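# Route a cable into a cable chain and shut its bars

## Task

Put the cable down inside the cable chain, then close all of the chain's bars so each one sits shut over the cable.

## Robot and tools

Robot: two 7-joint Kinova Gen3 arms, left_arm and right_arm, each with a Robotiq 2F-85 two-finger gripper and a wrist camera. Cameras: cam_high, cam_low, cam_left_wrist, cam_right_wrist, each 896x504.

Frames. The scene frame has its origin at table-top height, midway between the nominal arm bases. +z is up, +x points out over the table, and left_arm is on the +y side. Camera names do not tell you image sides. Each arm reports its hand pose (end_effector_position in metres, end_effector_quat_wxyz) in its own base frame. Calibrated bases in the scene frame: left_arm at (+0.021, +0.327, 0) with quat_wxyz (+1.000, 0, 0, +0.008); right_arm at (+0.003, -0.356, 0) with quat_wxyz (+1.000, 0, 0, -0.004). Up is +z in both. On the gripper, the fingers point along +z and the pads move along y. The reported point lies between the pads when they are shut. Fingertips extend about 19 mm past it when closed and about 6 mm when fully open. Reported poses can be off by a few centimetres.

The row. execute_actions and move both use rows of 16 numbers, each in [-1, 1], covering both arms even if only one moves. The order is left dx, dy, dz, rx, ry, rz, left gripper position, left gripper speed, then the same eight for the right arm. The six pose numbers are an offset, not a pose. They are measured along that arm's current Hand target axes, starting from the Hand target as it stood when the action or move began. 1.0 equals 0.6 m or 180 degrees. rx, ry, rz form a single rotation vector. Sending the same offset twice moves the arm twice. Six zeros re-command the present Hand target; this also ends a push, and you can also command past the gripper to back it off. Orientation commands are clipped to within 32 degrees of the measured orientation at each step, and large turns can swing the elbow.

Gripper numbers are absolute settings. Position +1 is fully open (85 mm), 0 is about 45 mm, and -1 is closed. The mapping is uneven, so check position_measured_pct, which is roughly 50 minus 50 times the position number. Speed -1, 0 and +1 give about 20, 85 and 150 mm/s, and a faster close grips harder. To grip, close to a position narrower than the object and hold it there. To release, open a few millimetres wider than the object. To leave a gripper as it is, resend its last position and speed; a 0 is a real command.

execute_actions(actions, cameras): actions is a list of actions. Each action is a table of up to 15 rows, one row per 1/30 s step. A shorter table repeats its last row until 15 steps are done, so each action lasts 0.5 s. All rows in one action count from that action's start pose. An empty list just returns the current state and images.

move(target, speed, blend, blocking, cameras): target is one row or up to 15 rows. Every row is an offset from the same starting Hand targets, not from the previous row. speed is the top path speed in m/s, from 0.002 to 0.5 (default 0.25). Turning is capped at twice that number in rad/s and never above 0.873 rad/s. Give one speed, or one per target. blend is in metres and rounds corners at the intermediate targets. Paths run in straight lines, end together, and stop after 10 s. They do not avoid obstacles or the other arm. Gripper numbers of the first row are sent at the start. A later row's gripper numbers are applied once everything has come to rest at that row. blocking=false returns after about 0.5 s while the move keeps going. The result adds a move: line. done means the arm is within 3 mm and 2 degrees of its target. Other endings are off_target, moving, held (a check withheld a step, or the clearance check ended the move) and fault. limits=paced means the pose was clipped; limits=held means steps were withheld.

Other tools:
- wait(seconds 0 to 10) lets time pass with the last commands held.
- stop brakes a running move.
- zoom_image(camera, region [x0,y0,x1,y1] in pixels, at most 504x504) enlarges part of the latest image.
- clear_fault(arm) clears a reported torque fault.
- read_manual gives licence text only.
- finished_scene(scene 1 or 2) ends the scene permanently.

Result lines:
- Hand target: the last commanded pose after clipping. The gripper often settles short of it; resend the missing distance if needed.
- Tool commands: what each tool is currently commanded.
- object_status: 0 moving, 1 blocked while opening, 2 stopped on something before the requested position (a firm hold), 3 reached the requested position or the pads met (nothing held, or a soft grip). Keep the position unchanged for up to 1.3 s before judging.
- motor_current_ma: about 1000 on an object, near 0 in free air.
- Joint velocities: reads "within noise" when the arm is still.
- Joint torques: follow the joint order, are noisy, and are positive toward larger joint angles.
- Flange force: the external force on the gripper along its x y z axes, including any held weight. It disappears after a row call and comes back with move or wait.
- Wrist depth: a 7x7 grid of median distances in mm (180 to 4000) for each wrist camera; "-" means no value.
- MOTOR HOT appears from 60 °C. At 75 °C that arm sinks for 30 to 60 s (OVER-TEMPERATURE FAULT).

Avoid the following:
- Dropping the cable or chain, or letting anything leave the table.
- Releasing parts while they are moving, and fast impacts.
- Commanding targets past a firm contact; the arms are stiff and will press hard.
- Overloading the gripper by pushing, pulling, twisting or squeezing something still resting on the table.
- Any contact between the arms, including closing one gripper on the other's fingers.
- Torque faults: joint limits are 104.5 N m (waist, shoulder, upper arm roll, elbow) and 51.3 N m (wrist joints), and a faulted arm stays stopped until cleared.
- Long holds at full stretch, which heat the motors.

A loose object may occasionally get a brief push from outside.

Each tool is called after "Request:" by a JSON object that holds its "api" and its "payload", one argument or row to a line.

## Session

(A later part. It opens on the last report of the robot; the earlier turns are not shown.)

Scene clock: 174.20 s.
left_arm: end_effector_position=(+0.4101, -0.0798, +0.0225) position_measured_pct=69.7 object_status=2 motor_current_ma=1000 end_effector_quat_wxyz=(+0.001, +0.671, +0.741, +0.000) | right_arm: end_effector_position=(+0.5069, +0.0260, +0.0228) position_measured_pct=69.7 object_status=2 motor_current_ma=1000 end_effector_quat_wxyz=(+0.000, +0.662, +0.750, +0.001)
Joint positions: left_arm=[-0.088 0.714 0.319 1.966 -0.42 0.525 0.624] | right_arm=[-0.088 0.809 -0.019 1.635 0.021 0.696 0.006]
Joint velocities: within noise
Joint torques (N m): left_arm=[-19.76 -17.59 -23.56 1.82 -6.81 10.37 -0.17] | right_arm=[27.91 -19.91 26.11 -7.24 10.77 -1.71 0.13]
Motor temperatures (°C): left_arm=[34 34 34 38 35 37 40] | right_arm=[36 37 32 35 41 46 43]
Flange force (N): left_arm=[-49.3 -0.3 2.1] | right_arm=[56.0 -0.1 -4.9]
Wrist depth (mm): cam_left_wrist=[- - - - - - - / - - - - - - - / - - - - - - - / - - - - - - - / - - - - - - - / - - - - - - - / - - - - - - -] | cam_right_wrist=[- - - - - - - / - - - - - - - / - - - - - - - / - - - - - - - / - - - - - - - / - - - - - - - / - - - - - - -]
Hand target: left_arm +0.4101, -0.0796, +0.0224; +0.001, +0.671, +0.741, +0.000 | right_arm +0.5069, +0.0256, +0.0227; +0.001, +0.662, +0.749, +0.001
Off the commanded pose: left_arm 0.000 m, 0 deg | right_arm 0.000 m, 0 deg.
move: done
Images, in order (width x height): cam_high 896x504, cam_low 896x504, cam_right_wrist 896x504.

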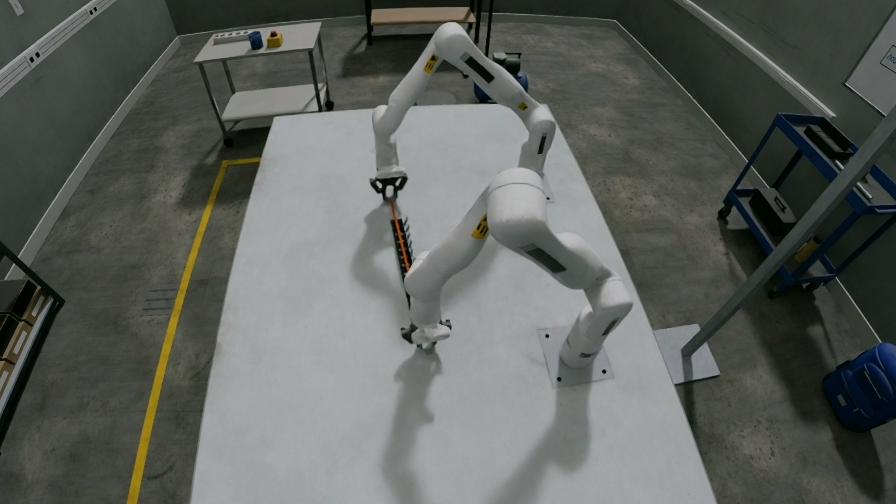

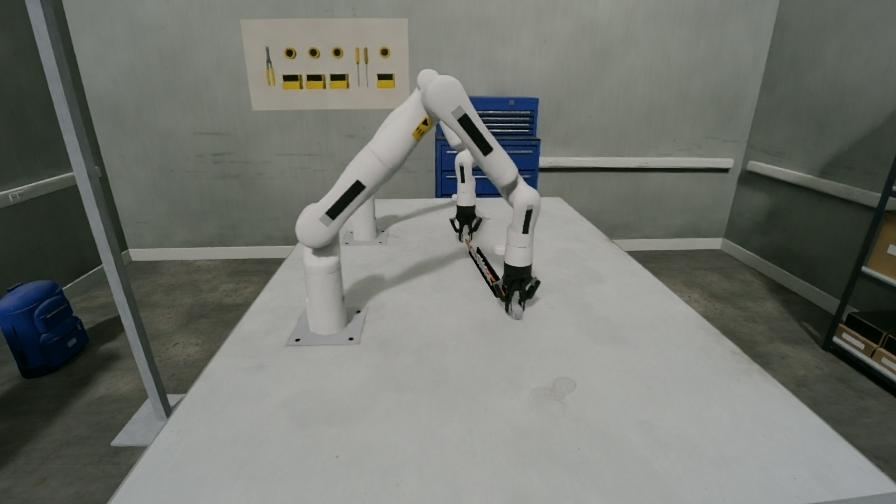

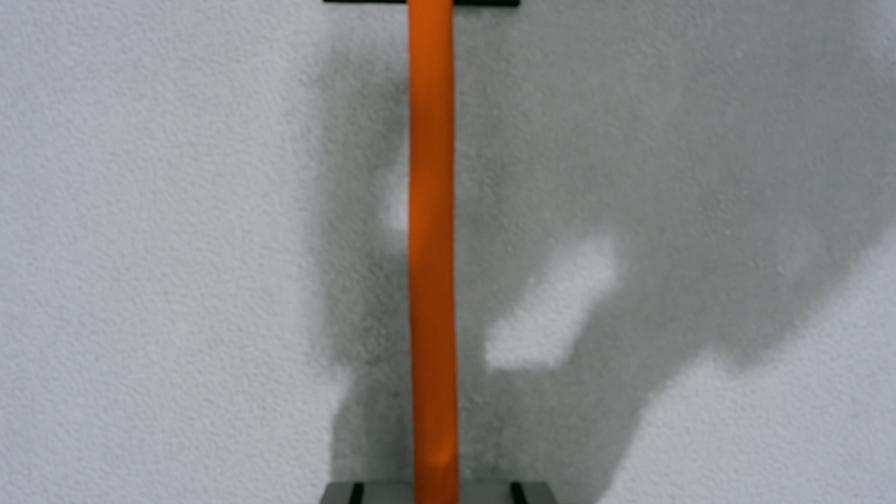

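Request:
{"api": "move", "payload": {
  "target": [-0.003,0,0.0,0,0,0,-0.6,-1,0.003,0,0.0,0,0,0,-0.6,-1],
  "speed": 0.02,
  "cameras": ["cam_right_wrist"]
}}

Scene clock: 178.13 s.
left_arm: end_effector_position=(+0.4102, -0.0813, +0.0224) position_measured_pct=69.7 object_status=2 motor_current_ma=1000 end_effector_quat_wxyz=(+0.001, +0.671, +0.741, +0.000) | right_arm: end_effector_position=(+0.5067, +0.0273, +0.0227) position_measured_pct=69.7 object_status=2 motor_current_ma=1000 end_effector_quat_wxyz=(+0.001, +0.662, +0.749, +0.001)
Joint positions: left_arm=[-0.084 0.714 0.319 1.964 -0.419 0.526 0.628] | right_arm=[-0.091 0.809 -0.019 1.635 0.021 0.696 0.003]
Joint velocities: within noise
Joint torques (N m): left_arm=[-13.01 -17.76 -15.13 -0.54 -4.7 7.12 -0.15] | right_arm=[18.9 -19.84 16.95 -5.6 7.14 -0.57 0.04]
Motor temperatures (°C): left_arm=[34 34 34 38 35 37 40] | right_arm=[36 37 32 35 41 46 43]
Flange force (N): left_arm=[-32.2 -1.3 2.6] | right_arm=[37.8 2.6 -2.9]
Wrist depth (mm): cam_left_wrist=[- - - - - - - / - - - - - - - / - - - - - - - / - - - - - - - / - - - - - - - / - - - - - - - / - - - - - - -] | cam_right_wrist=[- - - - - - - / - - - - - - - / - - - - - - - / - - - - - - - / - - - - - - - / - - - - - - - / - - - - - - -]
Hand target: left_arm +0.4103, -0.0814, +0.0224; +0.001, +0.671, +0.741, +0.000 | right_arm +0.5067, +0.0274, +0.0227; +0.001, +0.662, +0.749, +0.001
Off the commanded pose: left_arm 0.000 m, 0 deg | right_arm 0.000 m, 0 deg.
move: done
Images, in order (width x height): cam_right_wrist 896x504.

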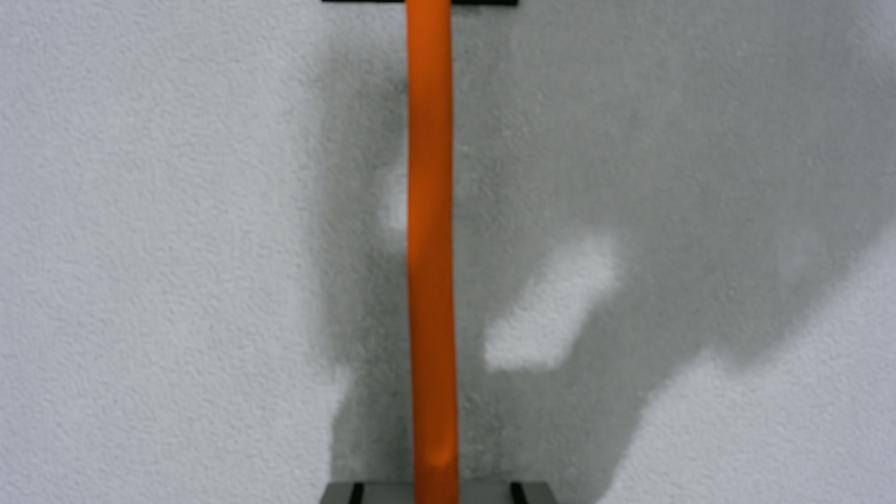

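Request:
{"api": "move", "payload": {
  "target": [-0.004,0,0.0,0,0,0,-0.6,-1,0.004,0,0.0,0,0,0,-0.6,-1],
  "speed": 0.02,
  "cameras": ["cam_low"]
}}

Request:
{"api": "zoom_image", "payload": {
  "camera": "cam_low",
  "region": [455, 210, 535, 310]
}}

Scene clock: 180.93 s.
left_arm: end_effector_position=(+0.4105, -0.0837, +0.0224) position_measured_pct=69.7 object_status=2 motor_current_ma=1000 end_effector_quat_wxyz=(+0.001, +0.671, +0.741, +0.000) | right_arm: end_effector_position=(+0.5064, +0.0297, +0.0227) position_measured_pct=69.7 object_status=2 motor_current_ma=1000 end_effector_quat_wxyz=(+0.001, +0.662, +0.749, +0.001)
Joint positions: left_arm=[-0.078 0.715 0.318 1.962 -0.418 0.528 0.632] | right_arm=[-0.096 0.809 -0.018 1.636 0.02 0.695 -0.001]
Joint velocities: within noise
Joint torques (N m): left_arm=[-2.56 -17.95 -2.32 -3.93 -1.35 1.88 -0.18] | right_arm=[3.54 -21.35 1.74 -5.32 1.1 -0.08 -0.05]
Motor temperatures (°C): left_arm=[34 34 34 38 35 37 40] | right_arm=[37 37 32 35 41 45 43]
Flange force (N): left_arm=[-6.2 -1.3 2.3] | right_arm=[7.0 3.7 1.4]
Wrist depth (mm): cam_left_wrist=[- - - - - - - / - - - - - - - / - - - - - - - / - - - - - - - / - - - - - - - / - - - - - - - / - - - - - - -] | cam_right_wrist=[- - - - - - - / - - - - - - - / - - - - - - - / - - - - - - - / - - - - - - - / - - - - - - - / - - - - - - -]
Hand target: left_arm +0.4105, -0.0838, +0.0224; +0.001, +0.671, +0.741, +0.000 | right_arm +0.5064, +0.0298, +0.0227; +0.001, +0.662, +0.749, +0.001
Off the commanded pose: left_arm 0.000 m, 0 deg | right_arm 0.000 m, 0 deg.
move: done
Images, in order (width x height): cam_low 896x504.

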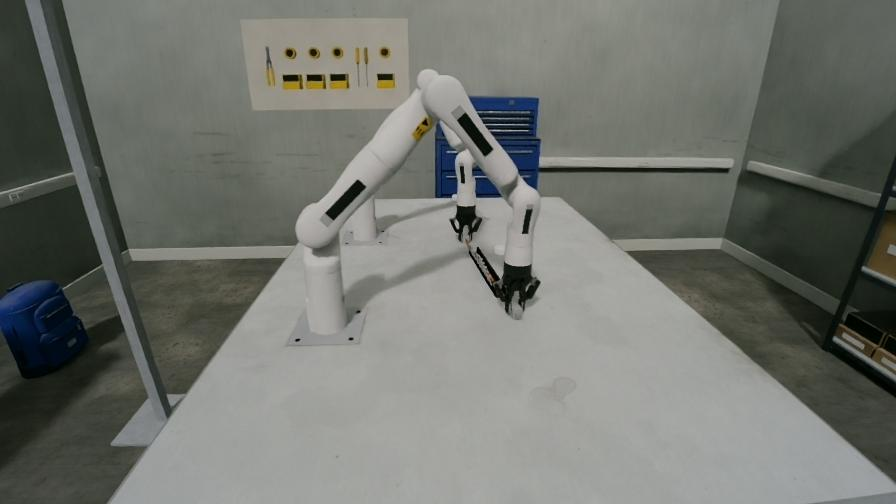

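Scaled by 5.040 from the camera's 896x504 image, which has a finer 1280x720 frame.

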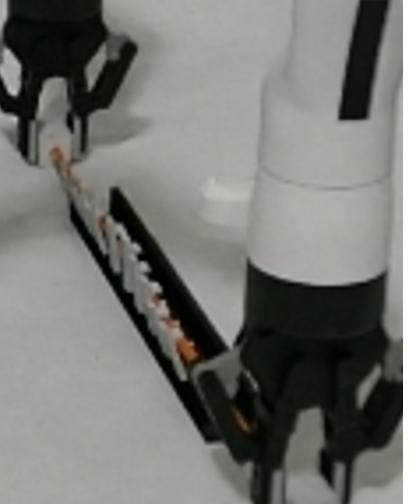

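Request:
{"api": "move", "payload": {
  "target": [0,0,0,0,0,0,-0.6,-1,0,0,0.0,0,0,0,0.0,-1],
  "cameras": ["cam_right_wrist"]
}}

Request:
{"api": "move", "payload": {
  "target": [
    [0,0,0,0,0,0,-0.6,-1,0,0,-0.1,0,0,0,0.0,-1],
    [0,0,0,0,0,0,-0.6,-1,0.167,0,-0.45,0,0,0,0.0,-1]
  ]
}}

Scene clock: 186.63 s.
left_arm: end_effector_position=(+0.4105, -0.0838, +0.0224) position_measured_pct=69.7 object_status=2 motor_current_ma=1000 end_effector_quat_wxyz=(+0.001, +0.671, +0.741, +0.000) | right_arm: end_effector_position=(+0.5064, +0.0298, +0.0227) position_measured_pct=49.8 object_status=0 motor_current_ma=0 end_effector_quat_wxyz=(+0.001, +0.662, +0.749, +0.001)
Joint positions: left_arm=[-0.078 0.715 0.318 1.962 -0.418 0.528 0.632] | right_arm=[-0.096 0.809 -0.018 1.636 0.02 0.695 -0.001]
Joint velocities: within noise
Joint torques (N m): left_arm=[0.27 -16.47 0.84 -4.46 -0.51 0.49 -0.11] | right_arm=[-0.18 -22.42 -1.74 -5.65 -0.22 -0.07 0.02]
Motor temperatures (°C): left_arm=[34 34 34 38 35 37 40] | right_arm=[36 37 32 35 41 45 43]
Flange force (N): left_arm=[1.1 -1.7 -1.7] | right_arm=[-0.3 3.7 3.6]
Wrist depth (mm): cam_left_wrist=[- - - - - - - / - - - - - - - / - - - - - - - / - - - - - - - / - - - - - - - / - - - - - - - / - - - - - - -] | cam_right_wrist=[- - - - - - - / - - - - - - - / - - - - - - - / - - - - - - - / - - - - - - - / - - - - - - - / - - - - - - -]
Hand target: left_arm +0.4105, -0.0837, +0.0224; +0.001, +0.671, +0.741, +0.000 | right_arm +0.5064, +0.0298, +0.0227; +0.001, +0.662, +0.749, +0.001
Off the commanded pose: left_arm 0.000 m, 0 deg | right_arm 0.000 m, 0 deg.
move: done
Images, in order (width x height): cam_right_wrist 896x504.

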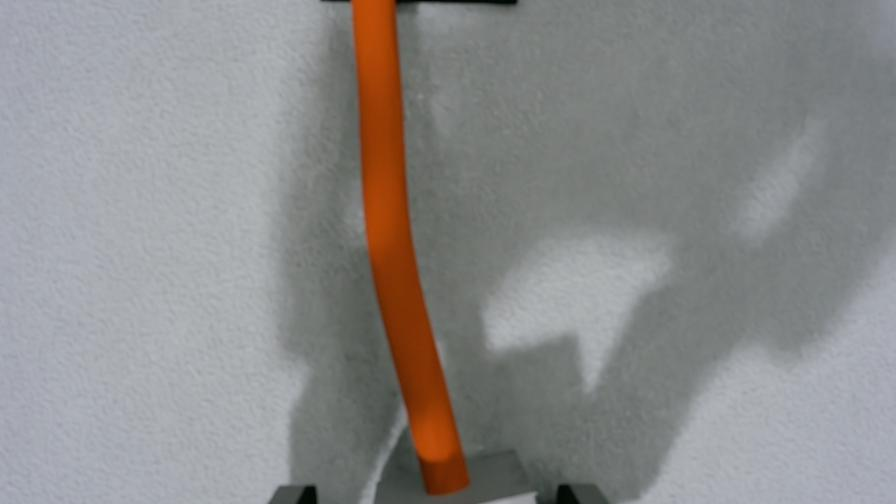

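Scene clock: 188.37 s.
left_arm: end_effector_position=(+0.4105, -0.0838, +0.0224) position_measured_pct=69.7 object_status=2 motor_current_ma=1000 end_effector_quat_wxyz=(+0.001, +0.671, +0.741, +0.000) | right_arm: end_effector_position=(+0.4936, +0.1291, +0.2927) position_measured_pct=49.8 object_status=3 motor_current_ma=0 end_effector_quat_wxyz=(+0.001, +0.662, +0.749, +0.001)
Joint positions: left_arm=[-0.078 0.715 0.318 1.962 -0.418 0.528 0.632] | right_arm=[-0.289 0.493 -0.027 1.242 0.013 1.405 -0.192]
Joint velocities: within noise
Joint torques (N m): left_arm=[0.14 -16.49 0.82 -4.43 -0.53 0.54 -0.14] | right_arm=[-0.26 -20.46 -1.86 -8.87 -0.23 -0.07 0]
Motor temperatures (°C): left_arm=[34 34 34 38 35 37 40] | right_arm=[36 37 32 35 41 45 43]
Flange force (N): left_arm=[0.7 -1.8 -1.4] | right_arm=[-0.2 5.4 0.6]
Wrist depth (mm): cam_left_wrist=[- - - - - - - / - - - - - - - / - - - - - - - / - - - - - - - / - - - - - - - / - - - - - - - / - - - - - - -] | cam_right_wrist=[433 436 438 435 440 443 444 / 434 436 438 435 440 441 444 / 435 436 437 436 440 442 444 / 435 437 437 429 440 443 444 / 435 436 439 436 441 443 445 / 435 437 439 440 440 444 444 / 436 437 439 440 443 444 445]
Hand target: left_arm +0.4105, -0.0837, +0.0224; +0.001, +0.671, +0.741, +0.000 | right_arm +0.4936, +0.1292, +0.2928; +0.001, +0.662, +0.749, +0.001
Off the commanded pose: left_arm 0.000 m, 0 deg | right_arm 0.000 m, 0 deg.
move: done

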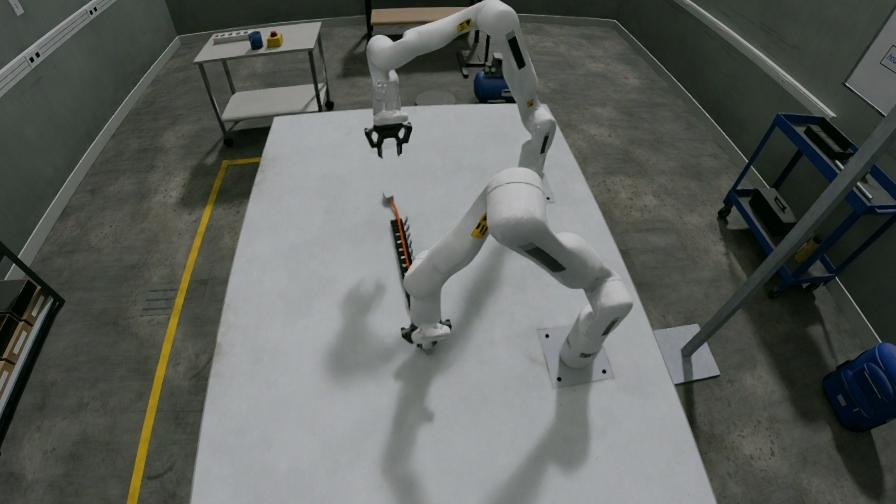

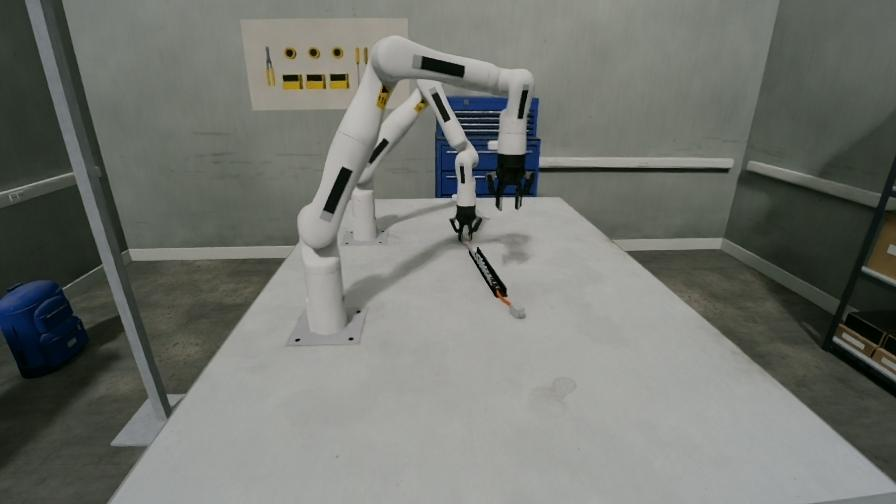

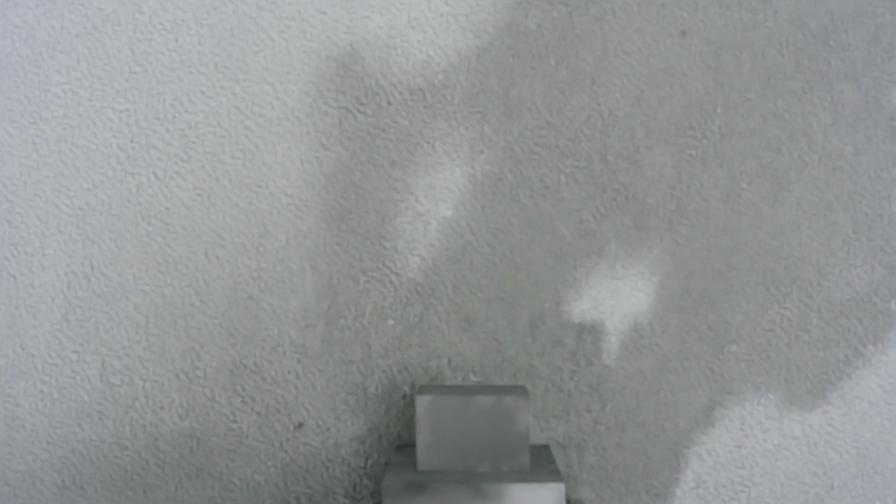

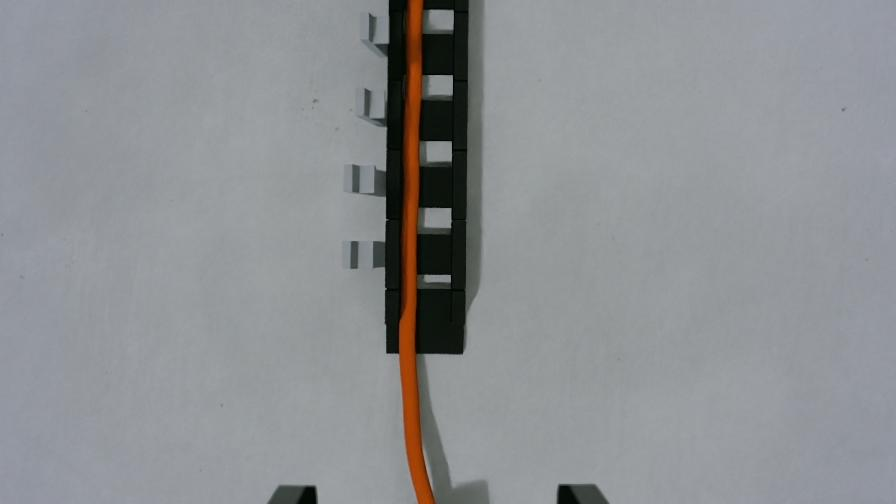

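Request:
{"api": "move", "payload": {
  "target": [
    [0,0,0,0,0,0,-0.6,-1,0.0965,-0.0917,0.3,0,0,0,-1,0],
    [0,0,0,0,0,0,-0.6,-1,0.0965,-0.0917,0.398,0,0,0,-1,0]
  ],
  "speed": [0.2,0.08],
  "cameras": ["cam_low","cam_right_wrist"]
}}

Request:
{"api": "zoom_image", "payload": {
  "camera": "cam_low",
  "region": [455, 230, 535, 330]
}}

Scene clock: 213.40 s.
left_arm: end_effector_position=(+0.4105, -0.0838, +0.0224) position_measured_pct=69.7 object_status=2 motor_current_ma=1000 end_effector_quat_wxyz=(+0.001, +0.671, +0.741, +0.000) | right_arm: end_effector_position=(+0.4323, +0.1799, +0.0539) position_measured_pct=98.7 object_status=3 motor_current_ma=1000 end_effector_quat_wxyz=(+0.001, +0.662, +0.749, +0.001)
Joint positions: left_arm=[-0.078 0.715 0.318 1.962 -0.418 0.528 0.632] | right_arm=[-0.416 0.692 -0.048 1.765 0.049 0.684 -0.367]
Joint velocities: within noise
Joint torques (N m): left_arm=[0.22 -16.51 0.86 -4.45 -0.48 0.5 -0.07] | right_arm=[-0.26 -20.61 -1.93 -5.6 -0.21 -0.1 -0.01]
Motor temperatures (°C): left_arm=[34 34 34 38 35 37 40] | right_arm=[36 37 32 35 41 45 43]
Flange force (N): left_arm=[1.1 -1.6 -1.5] | right_arm=[0.7 3.6 3.8]
Wrist depth (mm): cam_left_wrist=[- - - - - - - / - - - - - - - / - - - - - - - / - - - - - - - / - - - - - - - / - - - - - - - / - - - - - - -] | cam_right_wrist=[199 200 201 202 - 192 204 / 200 200 201 202 202 199 204 / 200 200 201 202 202 199 204 / 200 201 201 202 202 199 204 / 200 201 201 202 202 199 204 / 200 201 201 202 - 199 204 / 200 201 201 202 200 192 204]
Hand target: left_arm +0.4105, -0.0838, +0.0224; +0.001, +0.671, +0.741, +0.000 | right_arm +0.4323, +0.1799, +0.0539; +0.001, +0.662, +0.749, +0.001
Off the commanded pose: left_arm 0.000 m, 0 deg | right_arm 0.000 m, 0 deg.
move: done
Images, in order (width x height): cam_low 896x504, cam_right_wrist 896x504.

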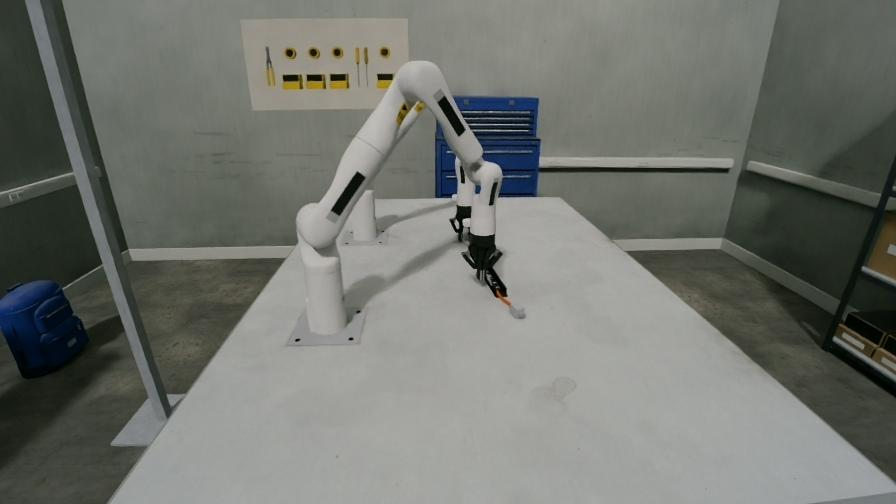

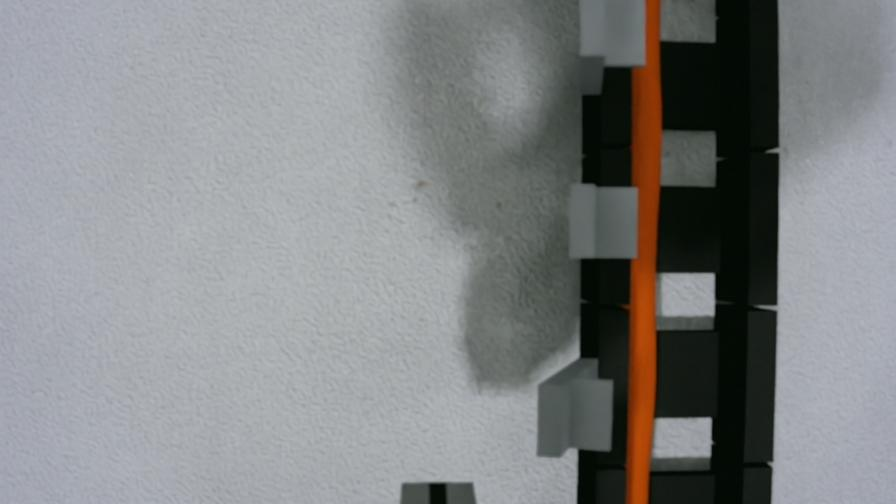

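Scaled by 5.040 from the camera's 896x504 image, which has a finer 1280x720 frame.

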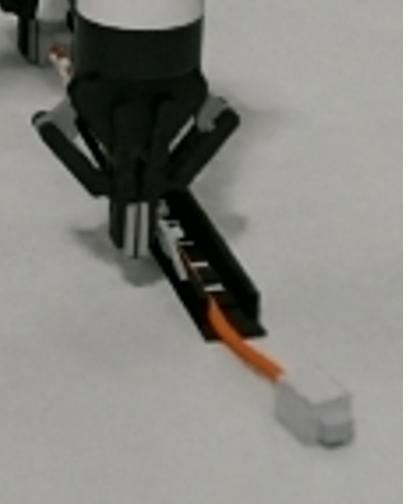

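Request:
{"api": "move", "payload": {
  "target": [
    [0,0,0,0,0,0,-0.6,-1,0,0,-0.0067,0,0,0,-1,0],
    [0,0,0,0,0,0,-0.6,-1,0,0.095,-0.0067,0,0,0,-1,0]
  ],
  "speed": 0.05,
  "cameras": ["cam_low","cam_right_wrist"]
}}

Request:
{"api": "zoom_image", "payload": {
  "camera": "cam_low",
  "region": [455, 230, 535, 330]
}}

Scene clock: 219.90 s.
left_arm: end_effector_position=(+0.4105, -0.0838, +0.0224) position_measured_pct=69.7 object_status=2 motor_current_ma=1000 end_effector_quat_wxyz=(+0.001, +0.671, +0.741, +0.000) | right_arm: end_effector_position=(+0.4888, +0.1869, +0.0580) position_measured_pct=98.7 object_status=3 motor_current_ma=1000 end_effector_quat_wxyz=(+0.001, +0.662, +0.749, +0.001)
Joint positions: left_arm=[-0.078 0.715 0.318 1.962 -0.418 0.528 0.632] | right_arm=[-0.384 0.774 -0.048 1.554 0.047 0.812 -0.327]
Joint velocities: within noise
Joint torques (N m): left_arm=[0.31 -16.51 0.8 -4.4 -0.52 0.48 -0.13] | right_arm=[-0.23 -22.75 -1.94 -6.6 -0.2 -0.07 0]
Motor temperatures (°C): left_arm=[34 34 34 38 35 37 40] | right_arm=[36 37 32 35 41 45 43]
Flange force (N): left_arm=[1.1 -1.4 -1.8] | right_arm=[0.6 3.5 3.5]
Wrist depth (mm): cam_left_wrist=[- - - - - - - / - - - - - - - / - - - - - - - / - - - - - - - / - - - - - - - / - - - - - - - / - - - - - - -] | cam_right_wrist=[203 204 195 193 206 207 208 / 203 204 205 194 206 207 208 / 204 204 204 194 206 207 208 / 204 204 194 195 207 207 208 / 204 205 205 195 207 208 208 / 204 205 184 195 207 208 209 / 204 205 194 202 207 208 209]
Hand target: left_arm +0.4105, -0.0838, +0.0224; +0.001, +0.671, +0.741, +0.000 | right_arm +0.4888, +0.1869, +0.0580; +0.001, +0.662, +0.749, +0.001
Off the commanded pose: left_arm 0.000 m, 0 deg | right_arm 0.000 m, 0 deg.
move: done
Images, in order (width x height): cam_low 896x504, cam_right_wrist 896x504.

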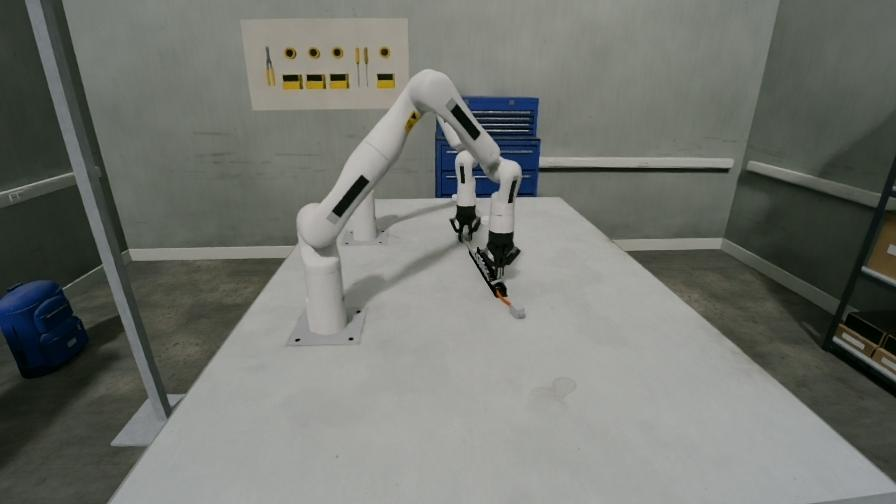

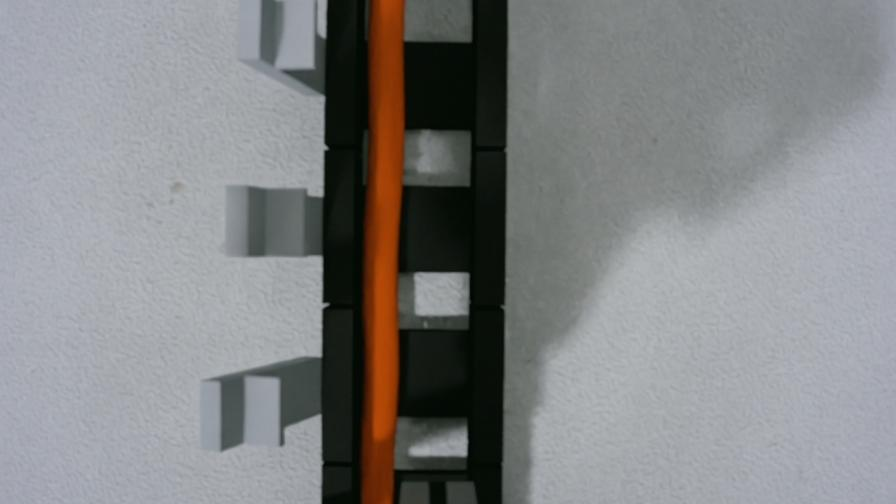

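Scaled by 5.040 from the camera's 896x504 image, which has a finer 1280x720 frame.

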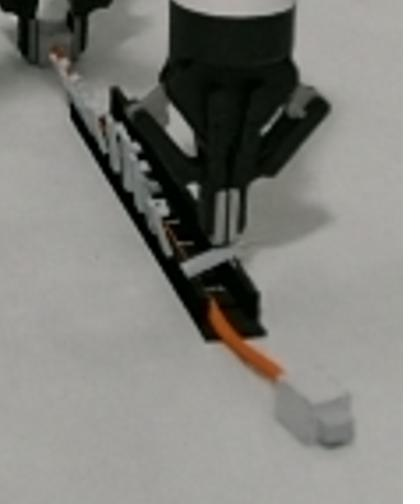

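Request:
{"api": "move", "payload": {
  "target": [0,0,0,0,0,0,-0.6,-1,0,0,0.01,0,0,0,-1,0],
  "speed": 0.03,
  "cameras": ["cam_low","cam_right_wrist"]
}}

Request:
{"api": "zoom_image", "payload": {
  "camera": "cam_low",
  "region": [475, 250, 525, 320]
}}

Scene clock: 223.47 s.
left_arm: end_effector_position=(+0.4105, -0.0838, +0.0224) position_measured_pct=69.7 object_status=2 motor_current_ma=1000 end_effector_quat_wxyz=(+0.001, +0.671, +0.741, +0.000) | right_arm: end_effector_position=(+0.4889, +0.1869, +0.0520) position_measured_pct=98.7 object_status=3 motor_current_ma=1000 end_effector_quat_wxyz=(+0.001, +0.662, +0.749, +0.001)
Joint positions: left_arm=[-0.078 0.715 0.318 1.962 -0.418 0.528 0.632] | right_arm=[-0.385 0.784 -0.047 1.558 0.047 0.799 -0.328]
Joint velocities: within noise
Joint torques (N m): left_arm=[0.26 -16.57 0.88 -4.46 -0.5 0.47 -0.06] | right_arm=[-0.24 -22.75 -1.96 -6.39 -0.23 -0.1 0]
Motor temperatures (°C): left_arm=[34 34 34 38 35 37 40] | right_arm=[36 37 32 35 41 45 43]
Flange force (N): left_arm=[1.1 -1.5 -1.5] | right_arm=[0.7 3.9 3.3]
Wrist depth (mm): cam_left_wrist=[- - - - - - - / - - - - - - - / - - - - - - - / - - - - - - - / - - - - - - - / - - - - - - - / - - - - - - -] | cam_right_wrist=[198 198 - 196 200 201 202 / 198 198 199 196 201 201 202 / 198 198 199 196 201 201 202 / 198 199 189 196 201 201 202 / 198 199 199 196 201 201 202 / 198 199 - 196 201 202 202 / 198 199 199 196 201 202 203]
Hand target: left_arm +0.4105, -0.0838, +0.0224; +0.001, +0.671, +0.741, +0.000 | right_arm +0.4889, +0.1869, +0.0520; +0.001, +0.662, +0.749, +0.001
Off the commanded pose: left_arm 0.000 m, 0 deg | right_arm 0.000 m, 0 deg.
move: done
Images, in order (width x height): cam_low 896x504, cam_right_wrist 896x504.

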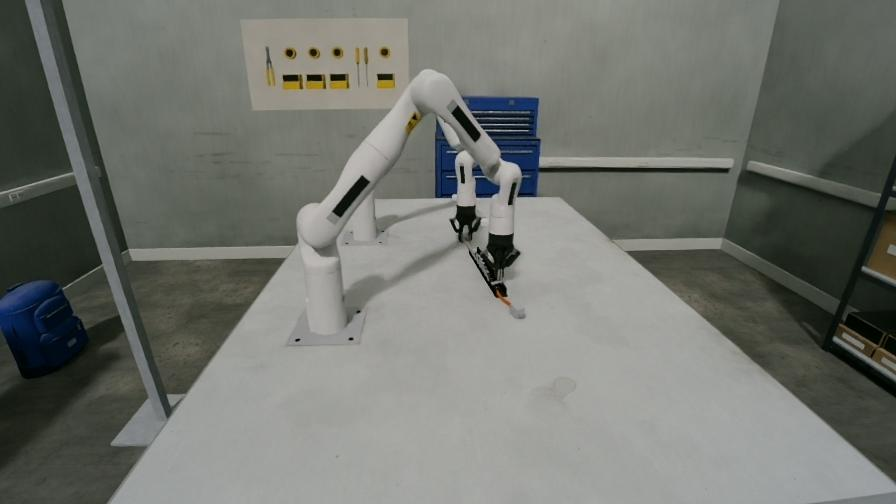

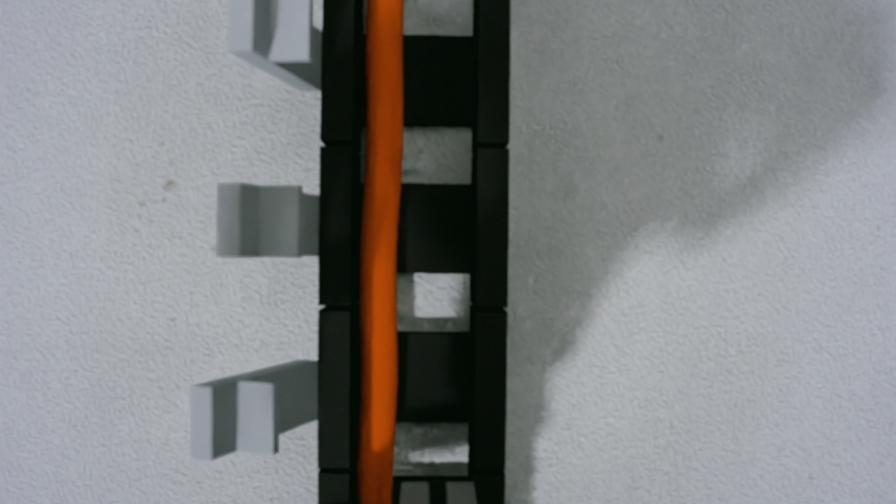

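Scaled by 7.200 from the camera's 896x504 image, which has a finer 1280x720 frame.

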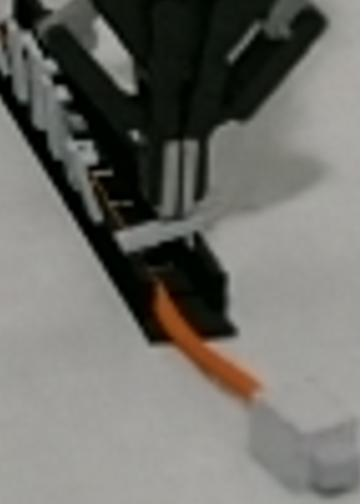

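Request:
{"api": "move", "payload": {
  "target": [0,0,0,0,0,0,-0.6,-1,0,0,0.007,0,0,0,-1,0],
  "speed": 0.03,
  "cameras": ["cam_low","cam_right_wrist"]
}}

Request:
{"api": "zoom_image", "payload": {
  "camera": "cam_low",
  "region": [475, 250, 525, 320]
}}

Scene clock: 225.77 s.
left_arm: end_effector_position=(+0.4105, -0.0838, +0.0224) position_measured_pct=69.7 object_status=2 motor_current_ma=1000 end_effector_quat_wxyz=(+0.001, +0.671, +0.741, +0.000) | right_arm: end_effector_position=(+0.4889, +0.1869, +0.0478) position_measured_pct=98.7 object_status=3 motor_current_ma=1000 end_effector_quat_wxyz=(+0.001, +0.662, +0.749, +0.001)
Joint positions: left_arm=[-0.078 0.715 0.318 1.962 -0.418 0.528 0.632] | right_arm=[-0.385 0.791 -0.047 1.56 0.048 0.789 -0.328]
Joint velocities: within noise
Joint torques (N m): left_arm=[0.19 -16.41 0.86 -4.55 -0.49 0.48 -0.08] | right_arm=[-0.27 -22.82 -1.95 -6.36 -0.21 -0.1 -0.02]
Motor temperatures (°C): left_arm=[34 34 34 38 35 37 40] | right_arm=[36 37 32 35 41 45 43]
Flange force (N): left_arm=[1.1 -2.1 -1.7] | right_arm=[0.6 3.8 3.4]
Wrist depth (mm): cam_left_wrist=[- - - - - - - / - - - - - - - / - - - - - - - / - - - - - - - / - - - - - - - / - - - - - - - / - - - - - - -] | cam_right_wrist=[193 194 - 192 196 197 197 / 194 194 195 191 196 197 198 / 193 194 195 192 196 197 198 / 194 194 185 192 197 197 198 / 194 195 195 192 197 197 198 / 194 195 - 192 197 197 198 / 194 195 184 194 197 198 198]
Hand target: left_arm +0.4105, -0.0838, +0.0224; +0.001, +0.671, +0.741, +0.000 | right_arm +0.4889, +0.1869, +0.0478; +0.001, +0.662, +0.749, +0.001
Off the commanded pose: left_arm 0.000 m, 0 deg | right_arm 0.000 m, 0 deg.
move: done
Images, in order (width x height): cam_low 896x504, cam_right_wrist 896x504.

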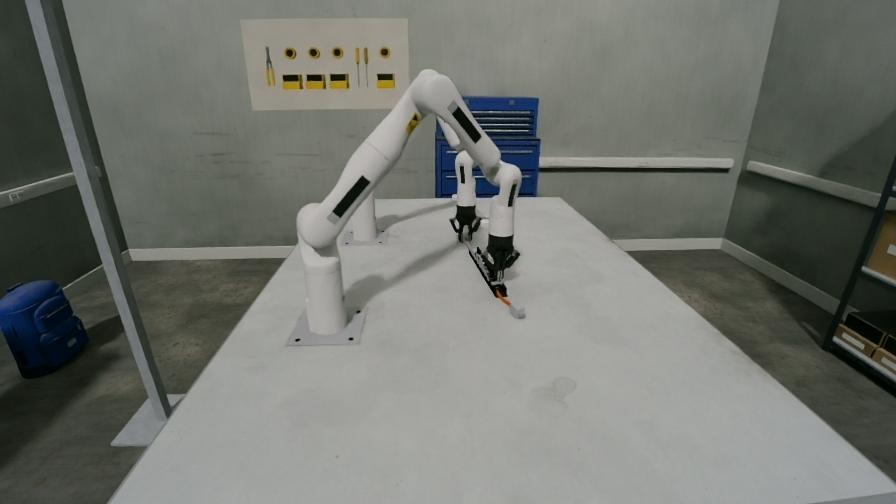

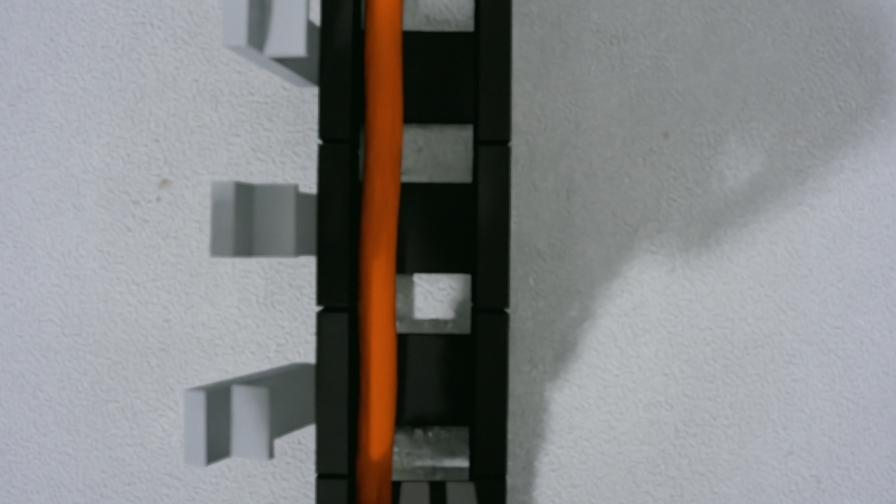

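Scaled by 7.200 from the camera's 896x504 image, which has a finer 1280x720 frame.

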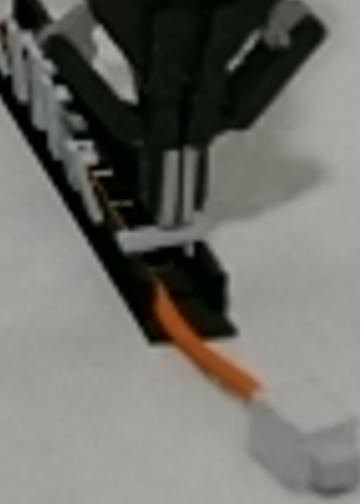

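Request:
{"api": "move", "payload": {
  "target": [0,0,0,0,0,0,-0.6,-1,0,0,0.005,0,0,0,-1,0],
  "speed": 0.02,
  "cameras": ["cam_low"]
}}

Request:
{"api": "zoom_image", "payload": {
  "camera": "cam_low",
  "region": [475, 250, 525, 320]
}}

Scene clock: 229.57 s.
left_arm: end_effector_position=(+0.4105, -0.0838, +0.0224) position_measured_pct=69.7 object_status=2 motor_current_ma=1000 end_effector_quat_wxyz=(+0.001, +0.671, +0.741, +0.000) | right_arm: end_effector_position=(+0.4889, +0.1870, +0.0448) position_measured_pct=98.7 object_status=3 motor_current_ma=1000 end_effector_quat_wxyz=(+0.001, +0.662, +0.749, +0.001)
Joint positions: left_arm=[-0.078 0.715 0.318 1.962 -0.418 0.528 0.632] | right_arm=[-0.385 0.796 -0.047 1.562 0.048 0.783 -0.328]
Joint velocities: within noise
Joint torques (N m): left_arm=[0.27 -16.5 0.9 -4.46 -0.53 0.53 -0.07] | right_arm=[-0.38 -17.94 -2.12 -5.4 -0.25 -1.02 0]
Motor temperatures (°C): left_arm=[34 34 34 38 35 37 40] | right_arm=[36 37 32 35 41 45 43]
Flange force (N): left_arm=[1.2 -1.7 -1.5] | right_arm=[-0.2 1.4 -7.4]
Wrist depth (mm): cam_left_wrist=[- - - - - - - / - - - - - - - / - - - - - - - / - - - - - - - / - - - - - - - / - - - - - - - / - - - - - - -] | cam_right_wrist=[191 - - 193 194 194 195 / 191 192 192 189 194 194 195 / 191 192 184 193 194 194 195 / 191 192 182 189 194 195 195 / 191 192 182 193 194 195 195 / 191 192 182 189 194 195 196 / 191 192 182 193 194 195 196]
Hand target: left_arm +0.4105, -0.0838, +0.0224; +0.001, +0.671, +0.741, +0.000 | right_arm +0.4888, +0.1870, +0.0448; +0.001, +0.662, +0.749, +0.001
Off the commanded pose: left_arm 0.000 m, 0 deg | right_arm 0.000 m, 0 deg.
move: done
Images, in order (width x height): cam_low 896x504.

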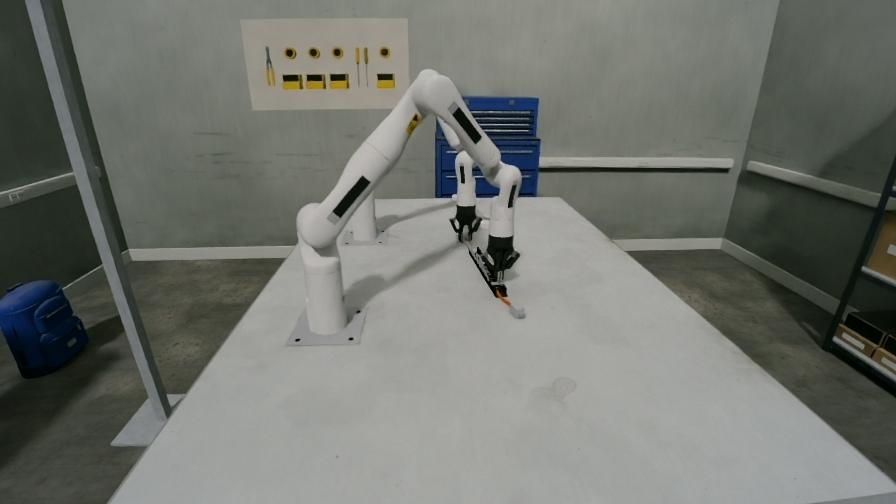

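Scaled by 7.200 from the camera's 896x504 image, which has a finer 1280x720 frame.

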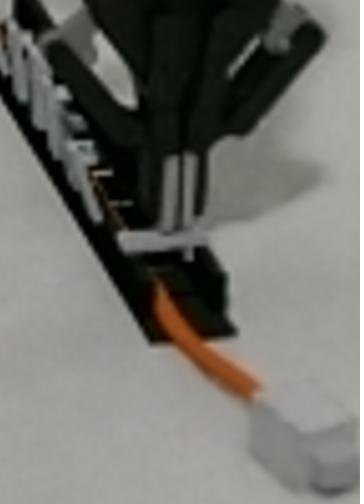

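Request:
{"api": "move", "payload": {
  "target": [0,0,0,0,0,0,-0.6,-1,0,0,0.0025,0,0,0,-1,0],
  "speed": 0.02,
  "cameras": []
}}

Scene clock: 231.90 s.
left_arm: end_effector_position=(+0.4105, -0.0838, +0.0224) position_measured_pct=69.7 object_status=2 motor_current_ma=1000 end_effector_quat_wxyz=(+0.001, +0.671, +0.741, +0.000) | right_arm: end_effector_position=(+0.4889, +0.1870, +0.0434) position_measured_pct=98.7 object_status=3 motor_current_ma=1000 end_effector_quat_wxyz=(+0.001, +0.662, +0.749, +0.001)
Joint positions: left_arm=[-0.078 0.715 0.318 1.962 -0.418 0.528 0.632] | right_arm=[-0.385 0.799 -0.047 1.563 0.048 0.779 -0.328]
Joint velocities: within noise
Joint torques (N m): left_arm=[0.25 -16.58 0.91 -4.45 -0.49 0.48 -0.13] | right_arm=[-0.14 -8.28 -1.78 -4.31 -0.03 -3.4 0.02]
Motor temperatures (°C): left_arm=[34 34 34 38 35 37 40] | right_arm=[36 37 32 35 41 45 43]
Flange force (N): left_arm=[1.0 -1.6 -1.3] | right_arm=[-1.3 -5.0 -29.6]
Wrist depth (mm): cam_left_wrist=[- - - - - - - / - - - - - - - / - - - - - - - / - - - - - - - / - - - - - - - / - - - - - - - / - - - - - - -] | cam_right_wrist=[190 - - 192 193 193 194 / 190 191 191 188 193 193 194 / 190 191 183 192 193 194 194 / 190 191 181 188 193 194 195 / 190 191 181 192 193 194 195 / 190 191 181 188 193 194 195 / 190 191 181 192 193 194 195]
Hand target: left_arm +0.4105, -0.0838, +0.0224; +0.001, +0.671, +0.741, +0.000 | right_arm +0.4889, +0.1869, +0.0433; +0.001, +0.662, +0.749, +0.001
Off the commanded pose: left_arm 0.000 m, 0 deg | right_arm 0.000 m, 0 deg.
move: done
No camera images: "cameras" was empty.

Request:
{"api": "move", "payload": {
  "target": [0,0,0,0,0,0,-0.6,-1,0,0,-0.06,0,0,0,-1,0],
  "speed": 0.08,
  "cameras": ["cam_low"]
}}

Request:
{"api": "zoom_image", "payload": {
  "camera": "cam_low",
  "region": [475, 250, 525, 320]
}}

Scene clock: 234.63 s.
left_arm: end_effector_position=(+0.4105, -0.0838, +0.0224) position_measured_pct=69.7 object_status=2 motor_current_ma=1000 end_effector_quat_wxyz=(+0.001, +0.671, +0.741, +0.000) | right_arm: end_effector_position=(+0.4888, +0.1869, +0.0793) position_measured_pct=98.7 object_status=3 motor_current_ma=1000 end_effector_quat_wxyz=(+0.001, +0.662, +0.749, +0.001)
Joint positions: left_arm=[-0.078 0.715 0.318 1.962 -0.418 0.528 0.632] | right_arm=[-0.384 0.74 -0.049 1.539 0.044 0.861 -0.325]
Joint velocities: within noise
Joint torques (N m): left_arm=[0.33 -16.52 0.92 -4.5 -0.5 0.47 -0.09] | right_arm=[-0.27 -22.56 -1.97 -6.78 -0.2 -0.08 -0.03]
Motor temperatures (°C): left_arm=[34 34 34 38 35 37 40] | right_arm=[36 37 32 35 41 45 43]
Flange force (N): left_arm=[1.3 -1.7 -1.6] | right_arm=[0.6 4.2 3.2]
Wrist depth (mm): cam_left_wrist=[- - - - - - - / - - - - - - - / - - - - - - - / - - - - - - - / - - - - - - - / - - - - - - - / - - - - - - -] | cam_right_wrist=[224 225 215 223 228 228 229 / 224 225 215 223 228 228 229 / 224 225 226 223 228 229 230 / 225 225 215 223 228 228 230 / 225 226 226 223 228 229 230 / 225 226 205 223 228 229 230 / 225 226 226 223 228 229 230]
Hand target: left_arm +0.4105, -0.0838, +0.0224; +0.001, +0.671, +0.741, +0.000 | right_arm +0.4888, +0.1869, +0.0793; +0.001, +0.662, +0.749, +0.001
Off the commanded pose: left_arm 0.000 m, 0 deg | right_arm 0.000 m, 0 deg.
move: done
Images, in order (width x height): cam_low 896x504.

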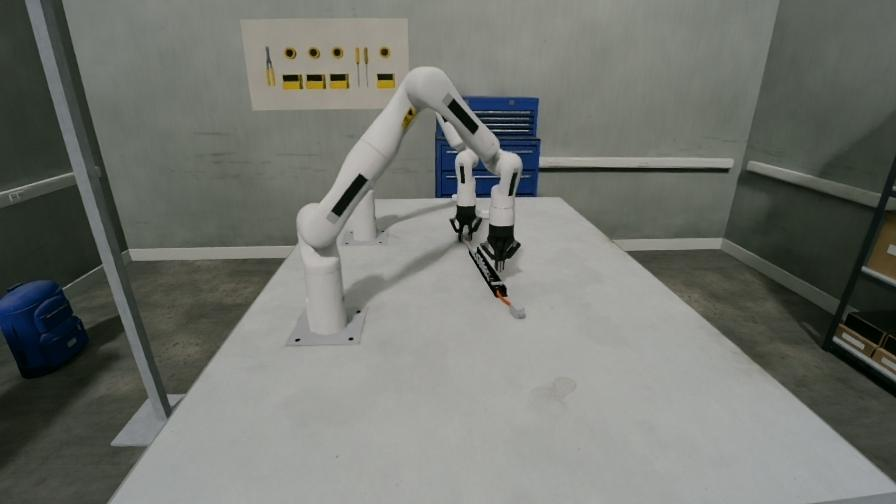

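Scaled by 7.200 from the camera's 896x504 image, which has a finer 1280x720 frame.

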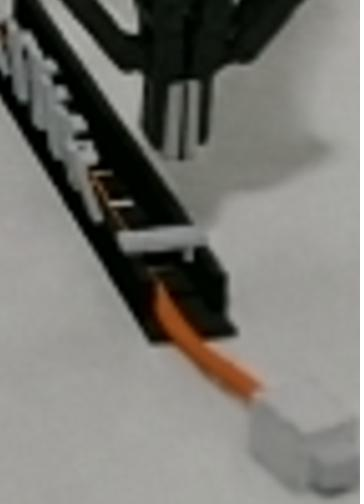

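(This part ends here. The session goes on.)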